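# Press the magnet-marked post's gauge pin fully in

## Task

Find the post of the checking fixture that has the yellow magnet on it, drive that post's gauge pin in as far as it goes and keep it there for at least one second (after that the spring may push it back out). Do not touch the other three pins, and do not move the magnet.

## Robot and tools

Robot: two UR20-type arms, left_arm and right_arm, each with a Robotiq 2F-85 two-finger gripper and a wrist camera (cam_left_wrist and cam_right_wrist, both 896x504 pixels). Either arm can be used. A pin is pressed with the gripper, for example with the closed fingertips. Those tips extend about 19 mm past end_effector_position when shut.

Frames. Scene frame: origin at table-top height, midway between the nominal bases; +z up, +x out over the table, left_arm on the +y side. Camera left and right do not match the arm names. Calibrated bases: left_arm at (+0.060, +0.928, 0) m, right_arm at (-0.064, -0.817, 0) m, each turned slightly about z. Every hand pose, velocity and wrist-camera pose in a result is in that arm's own base frame. Offsets you command follow the axes of that arm's current Hand target. Gripper axes: fingers point along +z, open and close along y, and a camera block sticks out about 10 cm toward +x.

The 18-number row, used by execute_actions and move. Numbers 1 to 9 are left_arm: dx, dy, dz, rx, ry, rz, gripper position, force_limit, speed. Numbers 10 to 18 are the same nine for right_arm. All values lie in [-1, 1]. The six pose numbers are an offset from the Hand target, not a pose. 1.0 stands for 0.6 m of travel or 180 degrees of turn, so 0.01 is 6 mm. rx, ry, rz together form a single rotation vector. A row of six zeros for an arm asks again for its current Hand target. The gripper numbers are commands, not offsets, so resend the last values to leave a gripper unchanged. A 0 there is a real command.

Gripper. position +1 means fully open (85 mm). At about -0.8 the pads touch, and -1 closes until something blocks them. force_limit and speed (both start at +1) set grip strength and closing rate, from about 20 mm/s at -1 to 150 mm/s at +1. object_status: 0 moving, 1 blocked while opening, 2 blocked while closing (holding), 3 reached the requested position. position_measured is in counts: 3 fully open, 230 pads together.

execute_actions(actions, cameras). actions is a list of actions. Each action is a table of up to 15 rows, one per 1/30 s step, and the last row holds for the rest of its 15 steps. Every row counts from the Hand target as it was when that action began, so repeating an offset moves the arm further. Each action takes 0.5 s. An empty list just returns state and images.

move(target, speed, blend, stop_force, zero, blocking, cameras). Drives straight-line paths. target is one 18-number row, or a list of up to 15 rows, all counted from the same starting Hand targets. speed: m/s, 0.002 to 4.2, default 0.25. blend: corner rounding in m. stop_force: 6 to 120 N, one value for both arms. An arm's path ends once its wrist sensor feels that much push against its motion. It does not work reliably while the gripper is rotating. Leave it out when backing off a surface you are pressing. zero (only with stop_force) re-zeros the sensor first, default true. blocking=false returns early, but cannot be combined with stop_force. The result adds a "move:" line with the ending (done, off_target, moving, held, fault) and any limits (paced = pose clipped, held = steps withheld). done means within 3 mm and 2 degrees. It does not mean nothing was touched. Paths run at most 10 s.

wait(seconds 0 to 10): lets time pass, arms hold their commands. Useful for keeping the pin pressed a full second. stop(): brakes a running move. zoom_image(camera, region [x0,y0,x1,y1] pixels, at most 504x504): closer look at the latest image of cam_left_wrist or cam_right_wrist. zero_wrist_force(arm): tares that arm's force sensor. read_manual(section): licence texts only. finished_scene(scene 1 to 3): ends the scene permanently. Call it only when the goal is met.

Result lines: end_effector_position (m), quat_wxyz, velocities, Hand target (what the next offsets count from), Joint positions and torques, Tool commands, object_status, Wrist force and torque (sensor frame, plus a peak line), and possibly MOTOR HOT. The gripper may settle short of its Hand target. A zero-offset command requests it again. If it still falls short, send the remaining distance.

Control details. Commanded orientation is limited to 32 degrees from the measured one per step. Motion lags commands by about 0.2 s. Joints are speed-limited, so big moves may still be finishing when results arrive.

What to avoid. The arms are stiff. Aiming even slightly past a solid contact can cause a fault. Net outside force of roughly 150 N (125 to 175) on an arm, or joint contact torque at its limit, stops that arm for 10 s. Wrist limits are 98.4 N m, elbow 398, shoulder 678. Approach the pin slowly with a modest stop_force, then press only as far as the pin travels, and back off with a move that has no stop_force. Keep the fingertips clear of the magnet and the other three pins. Avoid sweeping the hand near its own base, and keep the arms apart: contact between arms can end the scene. Anything knocked off the table fails the task. Holding an arm stretched out or pushing toward an unreachable pose heats its motors, and at 85 °C the arm locks for 30 to 60 s.

Each tool is called after ">>>" as a command line: name --argument value for each argument, lists and objects as JSON in quotes; but a table of rows of numbers goes row by row, as --pt "numbers of a row", without its own name.

## Session

>>> execute_actions --actions '[]'

Scene clock: 0.00 s.
left_arm: end_effector_position=(+0.6452, +0.5338, +0.3687) position_measured=3 object_status=3 end_effector_quat_wxyz=(+0.054, +0.895, -0.431, +0.101) | right_arm: end_effector_position=(+1.0094, -0.4085, +0.1239) position_measured=3 object_status=3 end_effector_quat_wxyz=(+0.497, -0.362, -0.574, -0.541)
Joint positions: left_arm=[0.541 -1.507 2.094 -2.179 -1.799 -1.706] | right_arm=[2.693 -2.576 -1.22 -2.623 2.507 -0.374]
Joint velocities: within noise
Joint torques (N m): no reading
Motor temperatures (°C): left_arm=[24 36 26 39 35 34] | right_arm=[29 36 36 38 34 39]
Wrist force (N): no reading
Wrist torque (N m): no reading
Wrist force, peak (N): no reading
Hand target: left_arm +0.6452, +0.5338, +0.3687; +0.054, +0.895, -0.431, +0.101 | right_arm +1.0094, -0.4085, +0.1239; +0.497, -0.362, -0.574, -0.541
Tool commands: left_gripper/position=+1.0 left_gripper/force_limit=+1.0 left_gripper/speed=+1.0 right_gripper/position=+1.0 right_gripper/force_limit=+1.0 right_gripper/speed=+1.0

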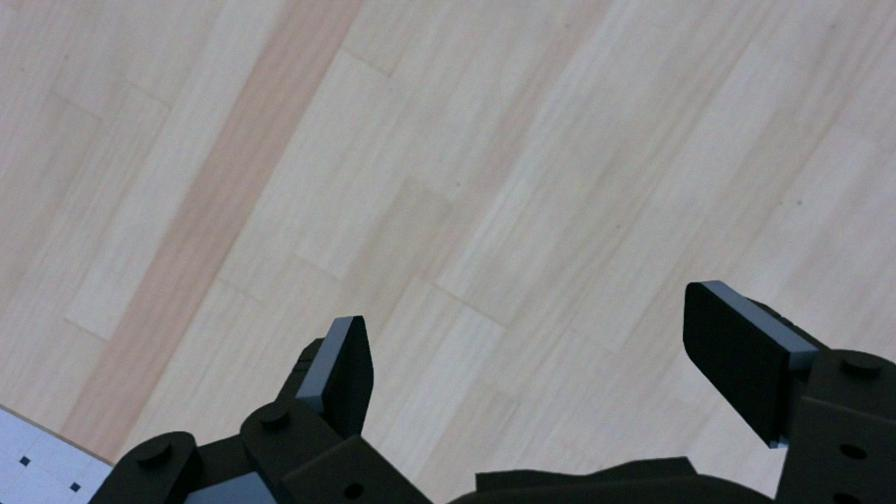

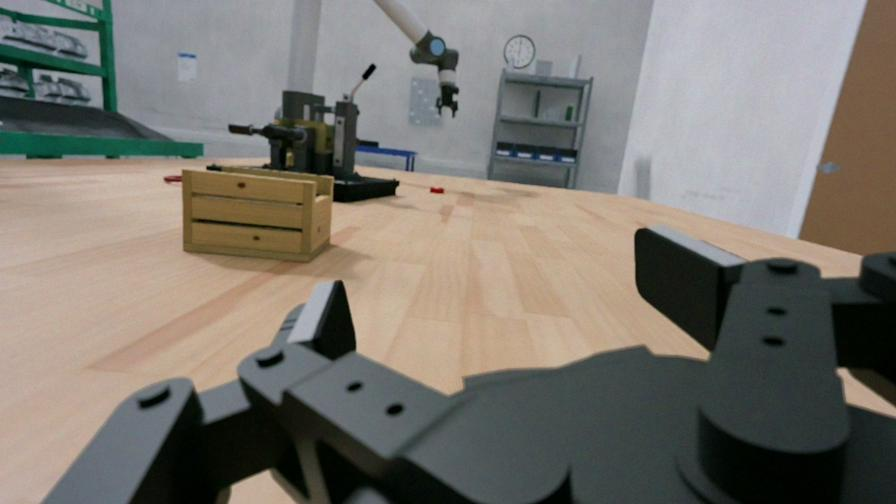

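>>> zoom_image --camera "cam_right_wrist" --region '[160, 50, 460, 270]'

>>> zoom_image --camera "cam_left_wrist" --region '[0, 384, 200, 504]'

Scaled by 1.680 from the camera's 896x504 image, which has a finer 1280x720 frame.

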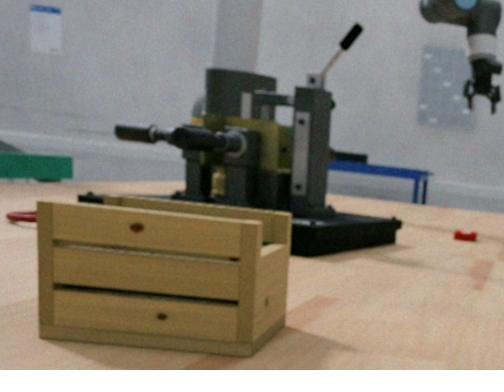

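Scaled by 2.520 from the camera's 896x504 image, which has a finer 1280x720 frame.

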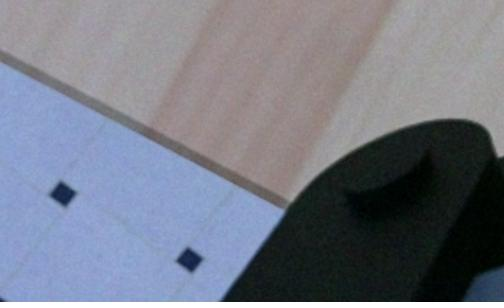

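>>> move --target '[0,0,-0.75,0,0,0,1,1,1,0,0,-0.3,0,0,0,1,1,1]' --speed 0.5

Scene clock: 2.23 s.
left_arm: end_effector_position=(+0.5848, +0.6161, +0.8068) position_measured=3 object_status=3 end_effector_quat_wxyz=(+0.054, +0.895, -0.431, +0.101) | right_arm: end_effector_position=(+1.0416, -0.5849, +0.1094) position_measured=3 object_status=3 end_effector_quat_wxyz=(+0.497, -0.362, -0.574, -0.541)
Joint positions: left_arm=[0.664 -1.622 1.569 -1.51 -1.8 -1.58] | right_arm=[2.589 -2.734 -0.889 -2.78 2.405 -0.353]
Joint velocities: within noise
Joint torques (N m): left_arm=[16.28 -58.91 -131.06 -6.02 -6.17 2.47] | right_arm=[-20.81 249.21 98.49 -9.15 -5.3 -6.76]
Motor temperatures (°C): left_arm=[24 36 26 39 35 34] | right_arm=[29 36 36 38 34 39]
Wrist force (N): left_arm=[-0.2 -0.8 0.0] | right_arm=[-0.6 0.4 0.1]
Wrist torque (N m): left_arm=[-0.09 0.00 0.01] | right_arm=[0.11 0.07 -0.01]
Wrist force, peak (N): left_arm=[0.2 -0.9 -5.1] | right_arm=[-0.2 0.6 2.1]
Hand target: left_arm +0.5848, +0.6162, +0.8070; +0.054, +0.895, -0.431, +0.101 | right_arm +1.0416, -0.5850, +0.1094; +0.497, -0.362, -0.574, -0.541
Off the commanded pose: left_arm 0.000 m, 0 deg | right_arm 0.000 m, 0 deg.
move: done
camera_calibration:
cam_left_wrist: T_world_to_cam=[[-0.854395, -0.519376, -0.0160802, 0.849451], [-0.518451, 0.849978, 0.0935224, -0.272746], [-0.0349055, 0.0882418, -0.995487, 0.89523], [0, 0, 0, 1]] pos_world=[0.615609, 0.594015, 0.930358]
cam_right_wrist: T_world_to_cam=[[0.990432, 0.101511, 0.0934836, -0.96587], [0.111502, -0.189539, -0.975521, -0.110708], [-0.0813075, 0.976612, -0.199045, 0.805677], [0, 0, 0, 1]] pos_world=[1.03448, -0.70977, 0.142661]

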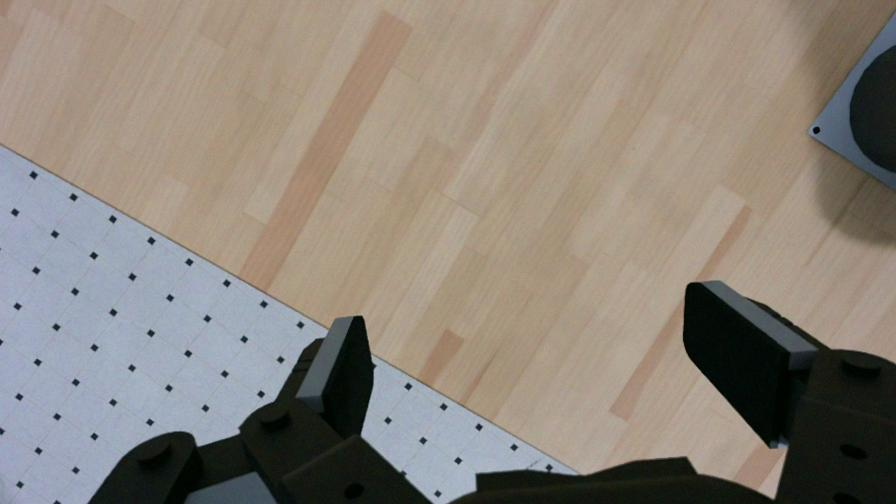

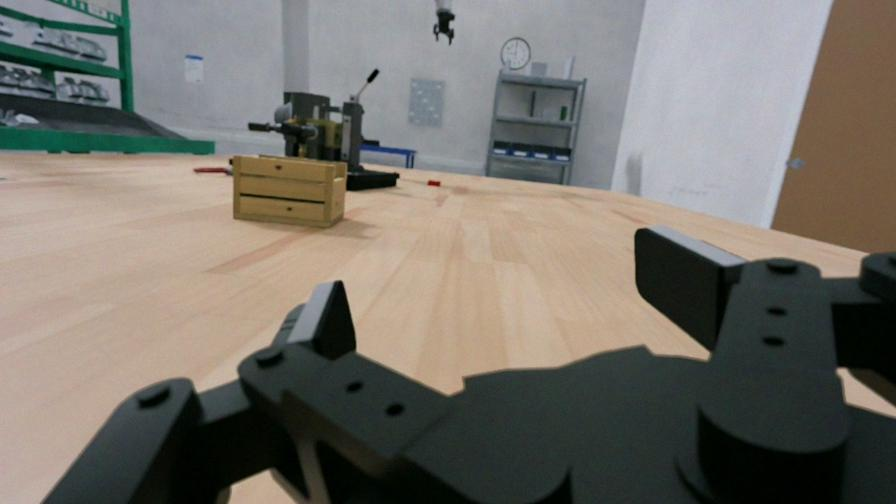

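>>> move --target '[0.86,0.93,0.05,0,0,0,1,1,1,0,0,0,0,0,0,1,1,1]' --speed 0.5

Scene clock: 5.23 s.
left_arm: end_effector_position=(+0.4665, -0.1293, +0.9000) position_measured=3 object_status=3 end_effector_quat_wxyz=(+0.054, +0.895, -0.431, +0.101) | right_arm: end_effector_position=(+1.0416, -0.5850, +0.1094) position_measured=3 object_status=3 end_effector_quat_wxyz=(+0.497, -0.362, -0.574, -0.541)
Joint positions: left_arm=[-0.65 -2.146 1.82 -1.464 -1.636 -2.901] | right_arm=[2.589 -2.734 -0.889 -2.78 2.405 -0.354]
Joint velocities: within noise
Joint torques (N m): left_arm=[-14.41 51.19 -124.06 -7.14 4.13 -4.86] | right_arm=[-19.86 245.74 78.23 -5.04 -4.59 -6.12]
Motor temperatures (°C): left_arm=[24 36 26 39 35 34] | right_arm=[29 36 36 38 34 39]
Wrist force (N): left_arm=[-0.1 -0.7 0.2] | right_arm=[-0.6 0.7 0.5]
Wrist torque (N m): left_arm=[-0.13 0.02 0.00] | right_arm=[0.15 0.09 -0.01]
Wrist force, peak (N): left_arm=[-2.8 -4.5 -0.2] | right_arm=[-0.7 1.1 0.1]
Hand target: left_arm +0.4665, -0.1294, +0.9000; +0.054, +0.895, -0.431, +0.101 | right_arm +1.0416, -0.5850, +0.1094; +0.497, -0.362, -0.574, -0.541
Off the commanded pose: left_arm 0.000 m, 0 deg | right_arm 0.000 m, 0 deg.
move: done
camera_calibration:
cam_left_wrist: T_world_to_cam=[[-0.854395, -0.519374, -0.0161137, 0.362766], [-0.518457, 0.849989, 0.0933863, 0.290922], [-0.034806, 0.0881431, -0.9955, 1.0496], [0, 0, 0, 1]] pos_world=[0.497309, -0.151385, 1.02356]
cam_right_wrist: T_world_to_cam=[[0.990432, 0.101511, 0.0934836, -0.96586], [0.111502, -0.189539, -0.975521, -0.110726], [-0.0813075, 0.976612, -0.199045, 0.805774], [0, 0, 0, 1]] pos_world=[1.03448, -0.70987, 0.142661]

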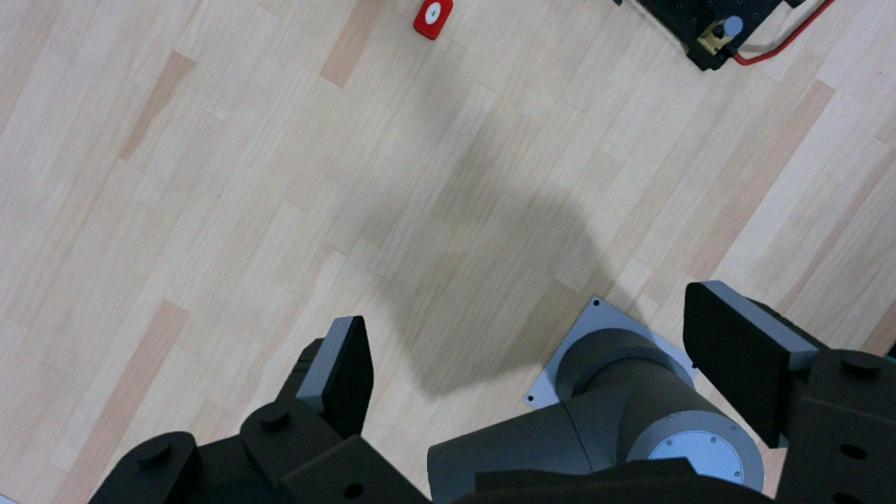

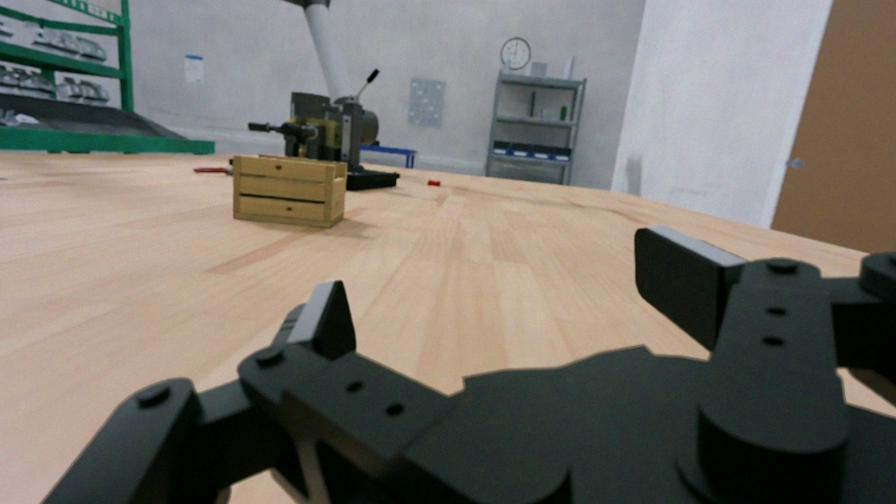

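>>> move --target '[0.58,0.58,0.14,0,0,0,1,1,1,0,0,0,0,0,0,1,1,1]' --speed 0.5

>>> zoom_image --camera "cam_left_wrist" --region '[400, 0, 896, 300]'

Scene clock: 7.17 s.
left_arm: end_effector_position=(+0.4175, -0.6260, +0.9004) position_measured=3 object_status=3 end_effector_quat_wxyz=(+0.054, +0.895, -0.431, +0.101) | right_arm: end_effector_position=(+1.0416, -0.5850, +0.1094) position_measured=3 object_status=3 end_effector_quat_wxyz=(+0.497, -0.362, -0.574, -0.541)
Joint positions: left_arm=[-1.29 -1.838 1.664 -1.612 -1.493 -3.526] | right_arm=[2.589 -2.734 -0.889 -2.78 2.405 -0.354]
Joint velocities: within noise
Joint torques (N m): left_arm=[-17.27 -20.94 -123.93 -13.45 5.67 -3.98] | right_arm=[-16.11 247.47 72.08 -2.95 -3.89 -6.66]
Motor temperatures (°C): left_arm=[24 36 26 39 35 34] | right_arm=[29 36 36 38 34 39]
Wrist force (N): left_arm=[-0.1 -0.7 -0.2] | right_arm=[-0.5 0.8 0.3]
Wrist torque (N m): left_arm=[-0.08 0.06 0.01] | right_arm=[0.18 0.06 -0.01]
Wrist force, peak (N): left_arm=[3.7 2.9 1.1] | right_arm=[-0.9 0.8 0.5]
Hand target: left_arm +0.4175, -0.6262, +0.9003; +0.054, +0.895, -0.431, +0.101 | right_arm +1.0416, -0.5850, +0.1094; +0.497, -0.362, -0.574, -0.541
Off the commanded pose: left_arm 0.000 m, 0 deg | right_arm 0.000 m, 0 deg.
move: done
camera_calibration:
cam_left_wrist: T_world_to_cam=[[-0.854391, -0.519383, -0.0160287, 0.0628403], [-0.518456, 0.849984, 0.0934379, 0.687614], [-0.0349059, 0.0881427, -0.995496, 1.09212], [0, 0, 0, 1]] pos_world=[0.448309, -0.648085, 1.02396]
cam_right_wrist: T_world_to_cam=[[0.990432, 0.101511, 0.0934836, -0.96586], [0.111502, -0.189539, -0.975521, -0.110726], [-0.0813075, 0.976612, -0.199045, 0.805774], [0, 0, 0, 1]] pos_world=[1.03448, -0.70987, 0.142661]

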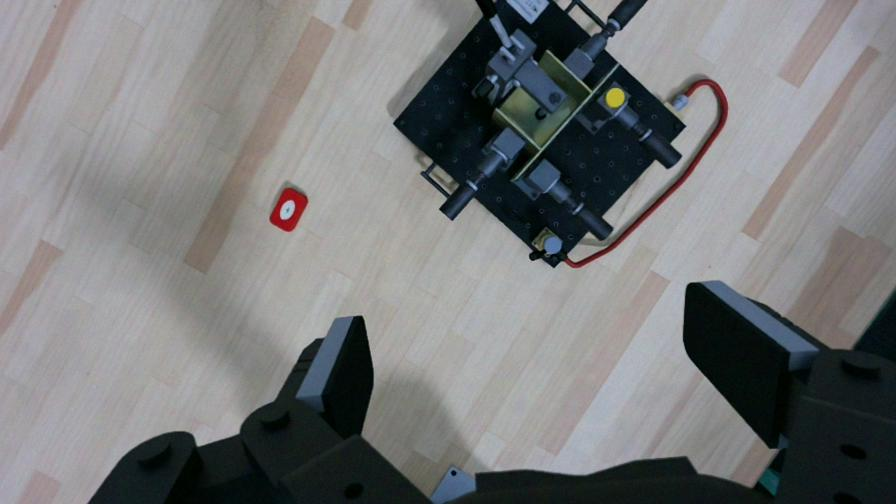

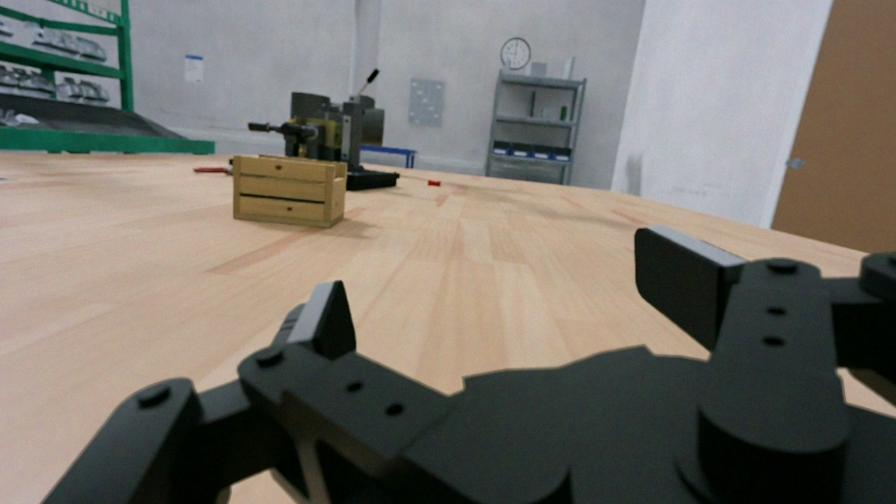

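Scaled by 1.016 from the camera's 896x504 image, which has a finer 1280x720 frame.

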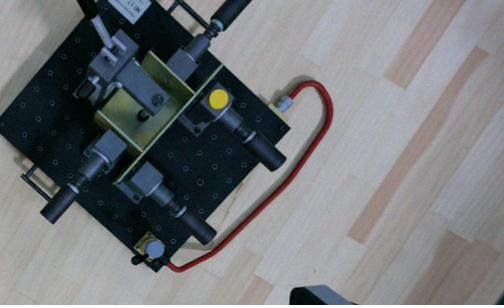

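>>> move --target '[-0.173,0.688,0.737,0.0247,-0.0699,-0.1887,-0.8,1,0,0,0,0,0,0,0,1,1,1]' --speed 0.5

>>> zoom_image --camera "cam_left_wrist" --region '[250, 0, 750, 500]'

Scene clock: 10.27 s.
left_arm: end_effector_position=(+0.0909, -0.8853, +0.4501) position_measured=229 object_status=3 end_effector_quat_wxyz=(+0.000, +0.989, -0.150, +0.000) | right_arm: end_effector_position=(+1.0416, -0.5850, +0.1094) position_measured=3 object_status=3 end_effector_quat_wxyz=(+0.497, -0.362, -0.574, -0.541)
Joint positions: left_arm=[-1.696 -1.515 1.954 -2.01 -1.571 -4.536] | right_arm=[2.589 -2.734 -0.889 -2.78 2.405 -0.354]
Joint velocities: within noise
Joint torques (N m): left_arm=[-14.45 -86.83 -104.33 -13.15 -4.39 -5.33] | right_arm=[-17 251.51 72.46 -1.31 -4.11 -5.94]
Motor temperatures (°C): left_arm=[24 36 26 39 35 34] | right_arm=[29 36 36 38 34 39]
Wrist force (N): left_arm=[-0.1 -0.3 -0.1] | right_arm=[-0.5 0.7 0.3]
Wrist torque (N m): left_arm=[-0.13 -0.09 0.07] | right_arm=[0.16 0.07 -0.01]
Wrist force, peak (N): left_arm=[0.7 -4.3 -3.5] | right_arm=[-0.3 1.1 0.5]
Hand target: left_arm +0.0908, -0.8855, +0.4500; +0.000, +0.989, -0.150, +0.000 | right_arm +1.0416, -0.5850, +0.1094; +0.497, -0.362, -0.574, -0.541
Off the commanded pose: left_arm 0.000 m, 0 deg | right_arm 0.000 m, 0 deg.
move: done
camera_calibration:
cam_left_wrist: T_world_to_cam=[[-0.417426, -0.908704, 0.00345992, -0.751281], [-0.86151, 0.396952, 0.316589, 0.310403], [-0.28906, 0.129172, -0.948556, 0.69363], [0, 0, 0, 1]] pos_world=[0.154312, -0.895505, 0.562276]
cam_right_wrist: T_world_to_cam=[[0.990432, 0.101511, 0.0934836, -0.96586], [0.111502, -0.189539, -0.975521, -0.110726], [-0.0813075, 0.976612, -0.199045, 0.805774], [0, 0, 0, 1]] pos_world=[1.03448, -0.70987, 0.142661]

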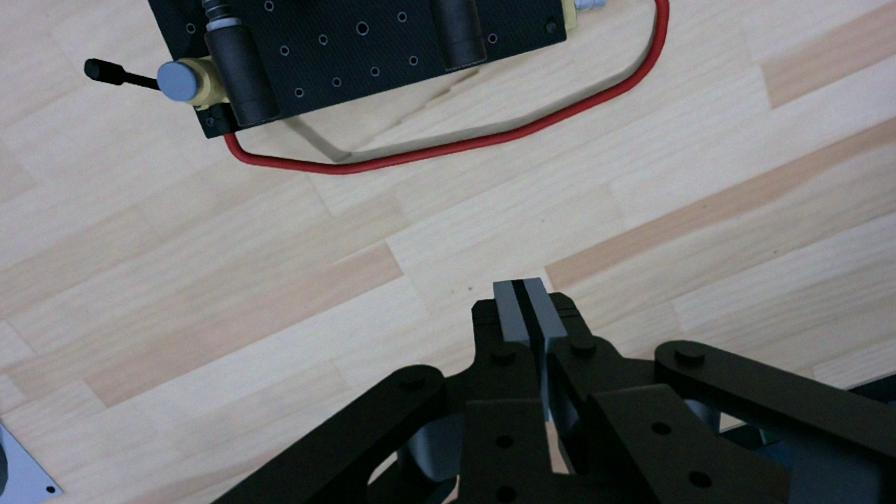

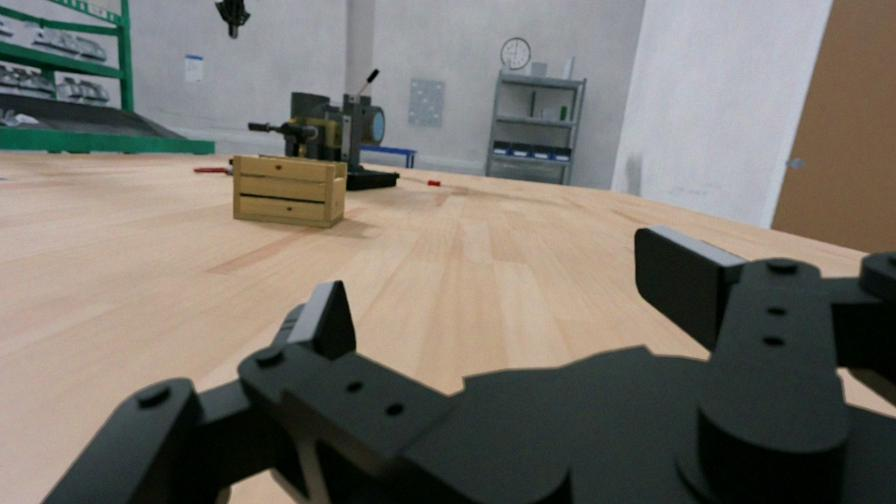

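Scaled by 1.008 from the camera's 896x504 image, which has a finer 1280x720 frame.

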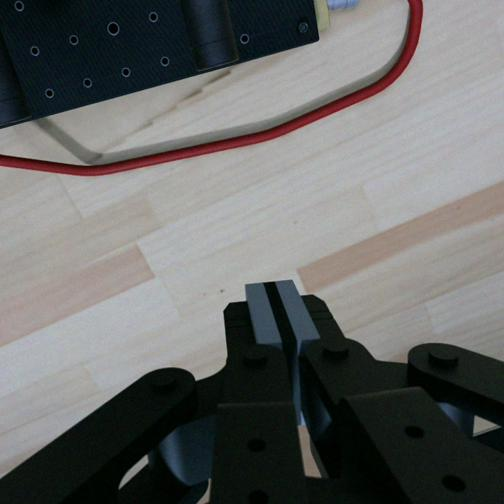

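>>> move --target '[0.034,0.0245,0.425,0,0,-0.031,-0.8,1,0,0,0,0,0,0,0,1,1,1]' --speed 0.3

>>> zoom_image --camera "cam_left_wrist" --region '[300, 0, 700, 400]'

>>> zoom_image --camera "cam_right_wrist" --region '[200, 40, 420, 220]'

Scene clock: 12.90 s.
left_arm: end_effector_position=(+0.1058, -0.9054, +0.1952) position_measured=229 object_status=3 end_effector_quat_wxyz=(+0.000, +0.995, -0.102, +0.000) | right_arm: end_effector_position=(+1.0416, -0.5850, +0.1094) position_measured=3 object_status=3 end_effector_quat_wxyz=(+0.497, -0.362, -0.574, -0.541)
Joint positions: left_arm=[-1.677 -1.296 2.118 -2.393 -1.571 -4.614] | right_arm=[2.589 -2.734 -0.889 -2.78 2.405 -0.354]
Joint velocities: within noise
Joint torques (N m): left_arm=[14.71 -102.54 -53.66 -12.42 5.08 -3.88] | right_arm=[-13.1 249.62 73.66 -1.19 -3.61 -5.93]
Motor temperatures (°C): left_arm=[24 36 26 39 35 34] | right_arm=[29 36 36 38 34 39]
Wrist force (N): left_arm=[-0.1 -0.4 0.1] | right_arm=[-0.6 0.7 0.3]
Wrist torque (N m): left_arm=[-0.14 -0.07 0.02] | right_arm=[0.16 0.08 -0.01]
Wrist force, peak (N): left_arm=[-0.4 -0.5 -4.0] | right_arm=[-0.7 1.0 0.6]
Hand target: left_arm +0.1058, -0.9054, +0.1950; +0.000, +0.995, -0.102, +0.000 | right_arm +1.0416, -0.5850, +0.1094; +0.497, -0.362, -0.574, -0.541
Off the commanded pose: left_arm 0.000 m, 0 deg | right_arm 0.000 m, 0 deg.
move: done
camera_calibration:
cam_left_wrist: T_world_to_cam=[[-0.327015, -0.945013, 0.00347392, -0.80487], [-0.896025, 0.311227, 0.316666, 0.338023], [-0.300335, 0.100442, -0.948531, 0.433851], [0, 0, 0, 1]] pos_world=[0.169973, -0.909391, 0.307276]
cam_right_wrist: T_world_to_cam=[[0.990432, 0.101511, 0.0934836, -0.96586], [0.111502, -0.189539, -0.975521, -0.110726], [-0.0813075, 0.976612, -0.199045, 0.805774], [0, 0, 0, 1]] pos_world=[1.03448, -0.70987, 0.142661]

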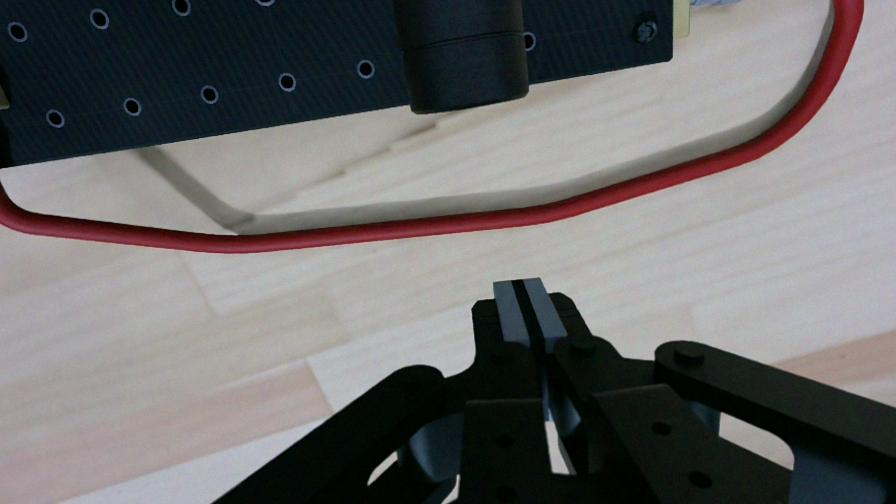

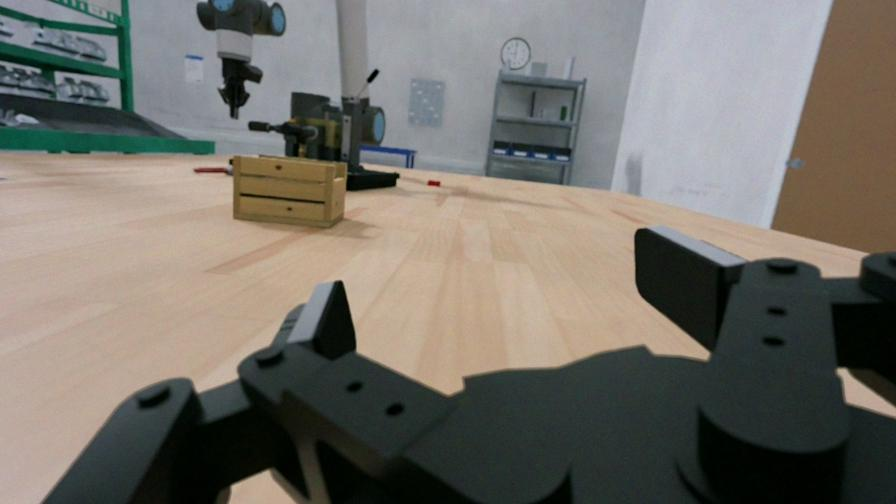

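Scaled by 1.260 from the camera's 896x504 image, which has a finer 1280x720 frame.

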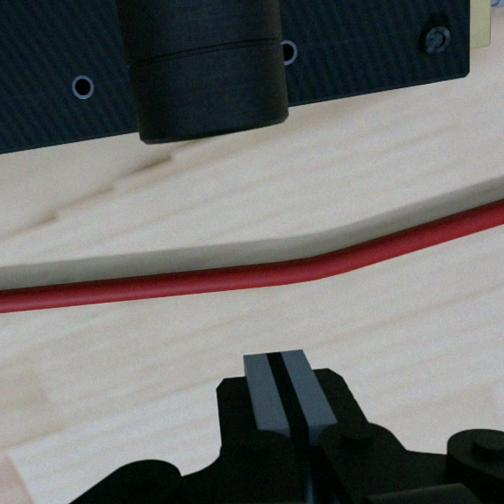

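Scaled by 2.291 from the camera's 896x504 image, which has a finer 1280x720 frame.

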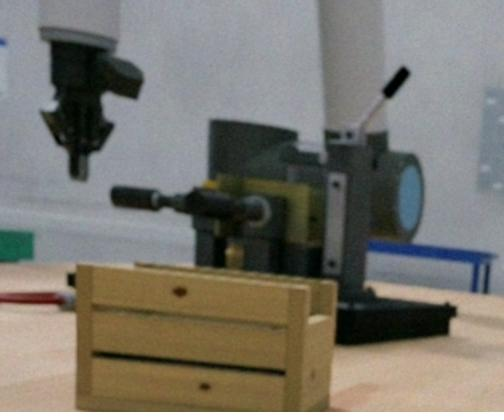

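>>> move --target '[0,-0.009,0.072,0,0,0,-0.8,1,0,0,0,0,0,0,0,1,1,1]' --speed 0.2

>>> move --target '[0.17,0,0,0,0,0,-0.8,1,0,0,0,0,0,0,0,1,1,1]' --speed 0.03 --stop_force 50

>>> zoom_image --camera "cam_right_wrist" --region '[200, 40, 420, 220]'

Scene clock: 14.33 s.
left_arm: end_effector_position=(+0.1069, -0.9002, +0.1519) position_measured=229 object_status=3 end_effector_quat_wxyz=(+0.000, +0.995, -0.102, +0.000) | right_arm: end_effector_position=(+1.0416, -0.5850, +0.1094) position_measured=3 object_status=3 end_effector_quat_wxyz=(+0.497, -0.362, -0.574, -0.541)
Joint positions: left_arm=[-1.676 -1.256 2.148 -2.462 -1.571 -4.614] | right_arm=[2.589 -2.734 -0.889 -2.78 2.405 -0.354]
Joint velocities: within noise
Joint torques (N m): left_arm=[21.53 -115.84 -48.74 -13.99 4.8 2.15] | right_arm=[-13.74 248.36 74.58 -1.75 -3.38 -6.04]
Motor temperatures (°C): left_arm=[24 36 26 39 35 34] | right_arm=[29 36 36 37 34 39]
Wrist force (N): left_arm=[0.0 -0.1 -0.2] | right_arm=[-0.5 0.7 0.3]
Wrist torque (N m): left_arm=[-0.12 -0.11 0.04] | right_arm=[0.15 0.07 -0.01]
Wrist force, peak (N): left_arm=[-0.2 0.3 -1.6] | right_arm=[-0.8 1.0 0.2]
Hand target: left_arm +0.1069, -0.9001, +0.1518; +0.000, +0.995, -0.102, +0.000 | right_arm +1.0416, -0.5850, +0.1094; +0.497, -0.362, -0.574, -0.541
Off the commanded pose: left_arm 0.000 m, 0 deg | right_arm 0.000 m, 0 deg.
move: done
camera_calibration:
cam_left_wrist: T_world_to_cam=[[-0.327025, -0.945009, 0.00344303, -0.799339], [-0.896051, 0.311237, 0.316582, 0.351074], [-0.300244, 0.100445, -0.948559, 0.392667], [0, 0, 0, 1]] pos_world=[0.171072, -0.904091, 0.264076]
cam_right_wrist: T_world_to_cam=[[0.990432, 0.101511, 0.0934836, -0.96586], [0.111502, -0.189539, -0.975521, -0.110726], [-0.0813075, 0.976612, -0.199045, 0.805774], [0, 0, 0, 1]] pos_world=[1.03448, -0.70987, 0.142661]

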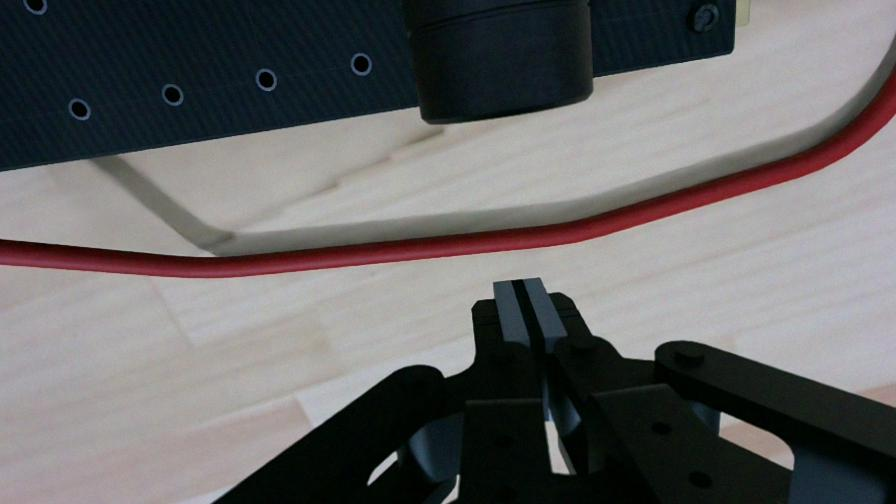

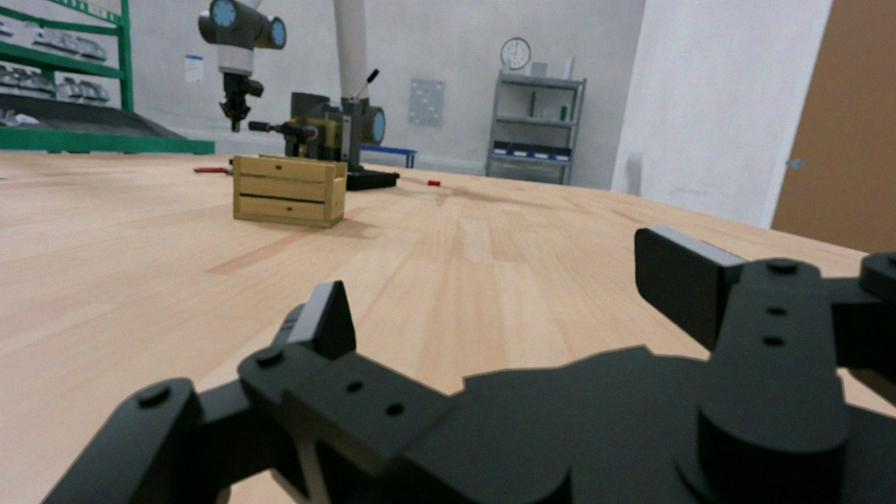

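Scene clock: 17.30 s.
left_arm: end_effector_position=(+0.1693, -0.9130, +0.1516) position_measured=229 object_status=3 end_effector_quat_wxyz=(+0.000, +0.995, -0.101, -0.001) | right_arm: end_effector_position=(+1.0416, -0.5850, +0.1094) position_measured=3 object_status=3 end_effector_quat_wxyz=(+0.497, -0.362, -0.574, -0.541)
Joint positions: left_arm=[-1.605 -1.235 2.116 -2.45 -1.573 -4.544] | right_arm=[2.589 -2.734 -0.889 -2.78 2.405 -0.354]
Joint velocities: within noise
Joint torques (N m): left_arm=[5.48 -143.49 -77.86 -9.73 1.48 0.18] | right_arm=[-14.44 250.68 75.7 -1.95 -2.82 -5.84]
Motor temperatures (°C): left_arm=[24 36 26 39 35 34] | right_arm=[29 36 36 37 34 39]
Wrist force (N): left_arm=[-14.9 7.0 -0.8] | right_arm=[-0.6 0.6 0.3]
Wrist torque (N m): left_arm=[1.07 0.76 -0.04] | right_arm=[0.15 0.09 -0.01]
Wrist force, peak (N): left_arm=[-137.4 -16.0 -25.9] | right_arm=[-0.6 1.1 0.2]
Hand target: left_arm +0.1693, -0.9130, +0.1516; +0.000, +0.995, -0.101, -0.001 (not the last commanded pose) | right_arm +1.0416, -0.5850, +0.1094; +0.497, -0.362, -0.574, -0.541
Tool commands: left_gripper/position=-0.796078 left_gripper/force_limit=+1.0 left_gripper/speed=+0.003922 right_gripper/position=+1.0 right_gripper/force_limit=+1.0 right_gripper/speed=+1.0
Off the commanded pose: left_arm 0.038 m, 0 deg | right_arm 0.000 m, 0 deg.
FORCE FAULT: contact force on the left arm reached its limit, and that arm stopped. The contact can be on any part of that arm, not only on its tool. That arm's remaining commands of this call were not run. That arm is still stopped at the end of this call. That arm stays stopped for about 9 more seconds. Until then a move that you send moves the other arm only, and its call returns only when the move has ended. Once the stop has ended, the next robot result says so. If the stop ends while you think or write, that arm runs what you send next, counted from a new Hand target: where the arm stands when the stop ends. While its stop runs, that arm takes no new command, but its gripper still runs the gripper command that each later call begins with. Until it ends, the stop uses up actions while you think or wait. An arm that is not stopped still takes commands.
move: fault (left_arm; stop_force had ended the path)
camera_calibration:
cam_left_wrist: T_world_to_cam=[[-0.325558, -0.945515, 0.00376406, -0.791853], [-0.895847, 0.309725, 0.318636, 0.409311], [-0.302441, 0.100362, -0.94787, 0.41263], [0, 0, 0, 1]] pos_world=[0.233682, -0.916895, 0.263678]
cam_right_wrist: T_world_to_cam=[[0.990432, 0.101511, 0.0934836, -0.96586], [0.111502, -0.189539, -0.975521, -0.110726], [-0.0813075, 0.976612, -0.199045, 0.805774], [0, 0, 0, 1]] pos_world=[1.03448, -0.70987, 0.142661]

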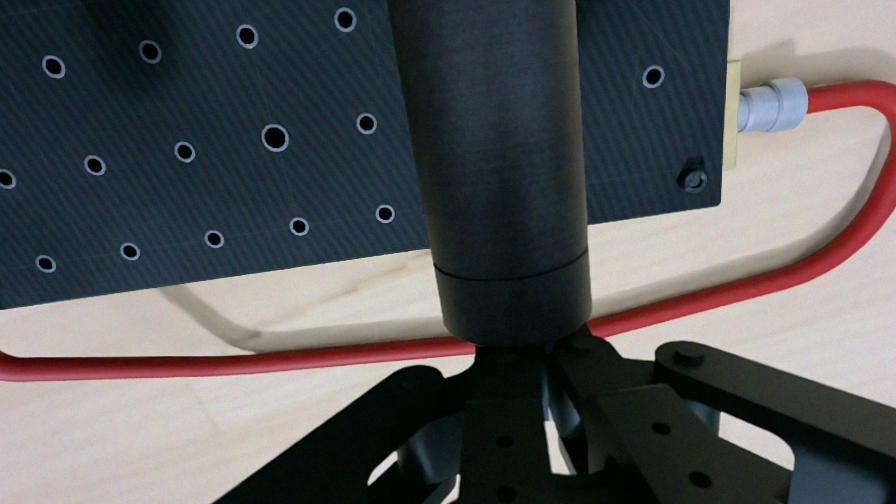

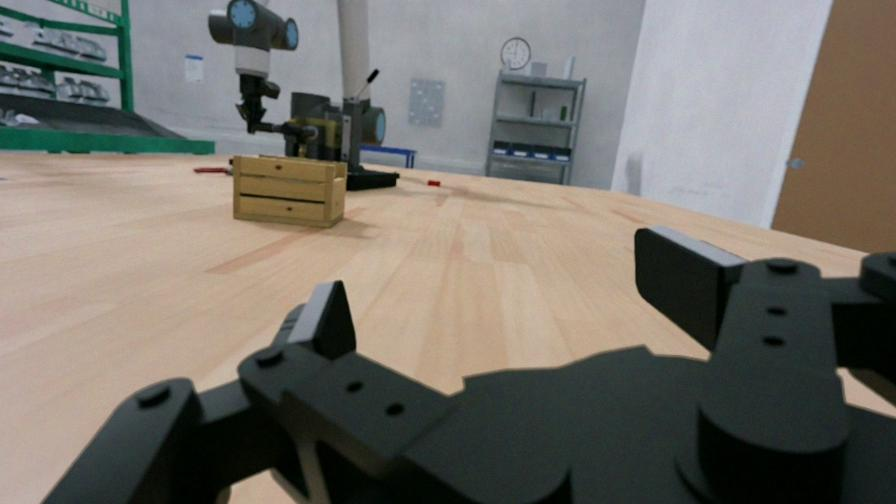

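Scaled by 2.291 from the camera's 896x504 image, which has a finer 1280x720 frame.

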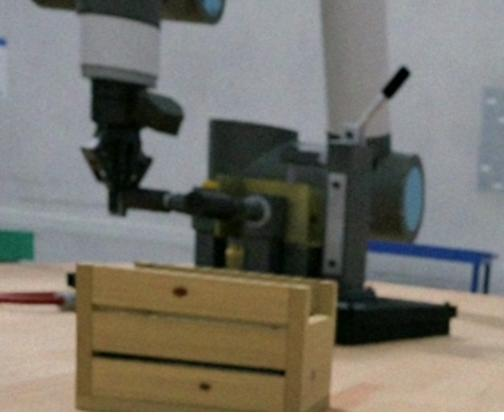

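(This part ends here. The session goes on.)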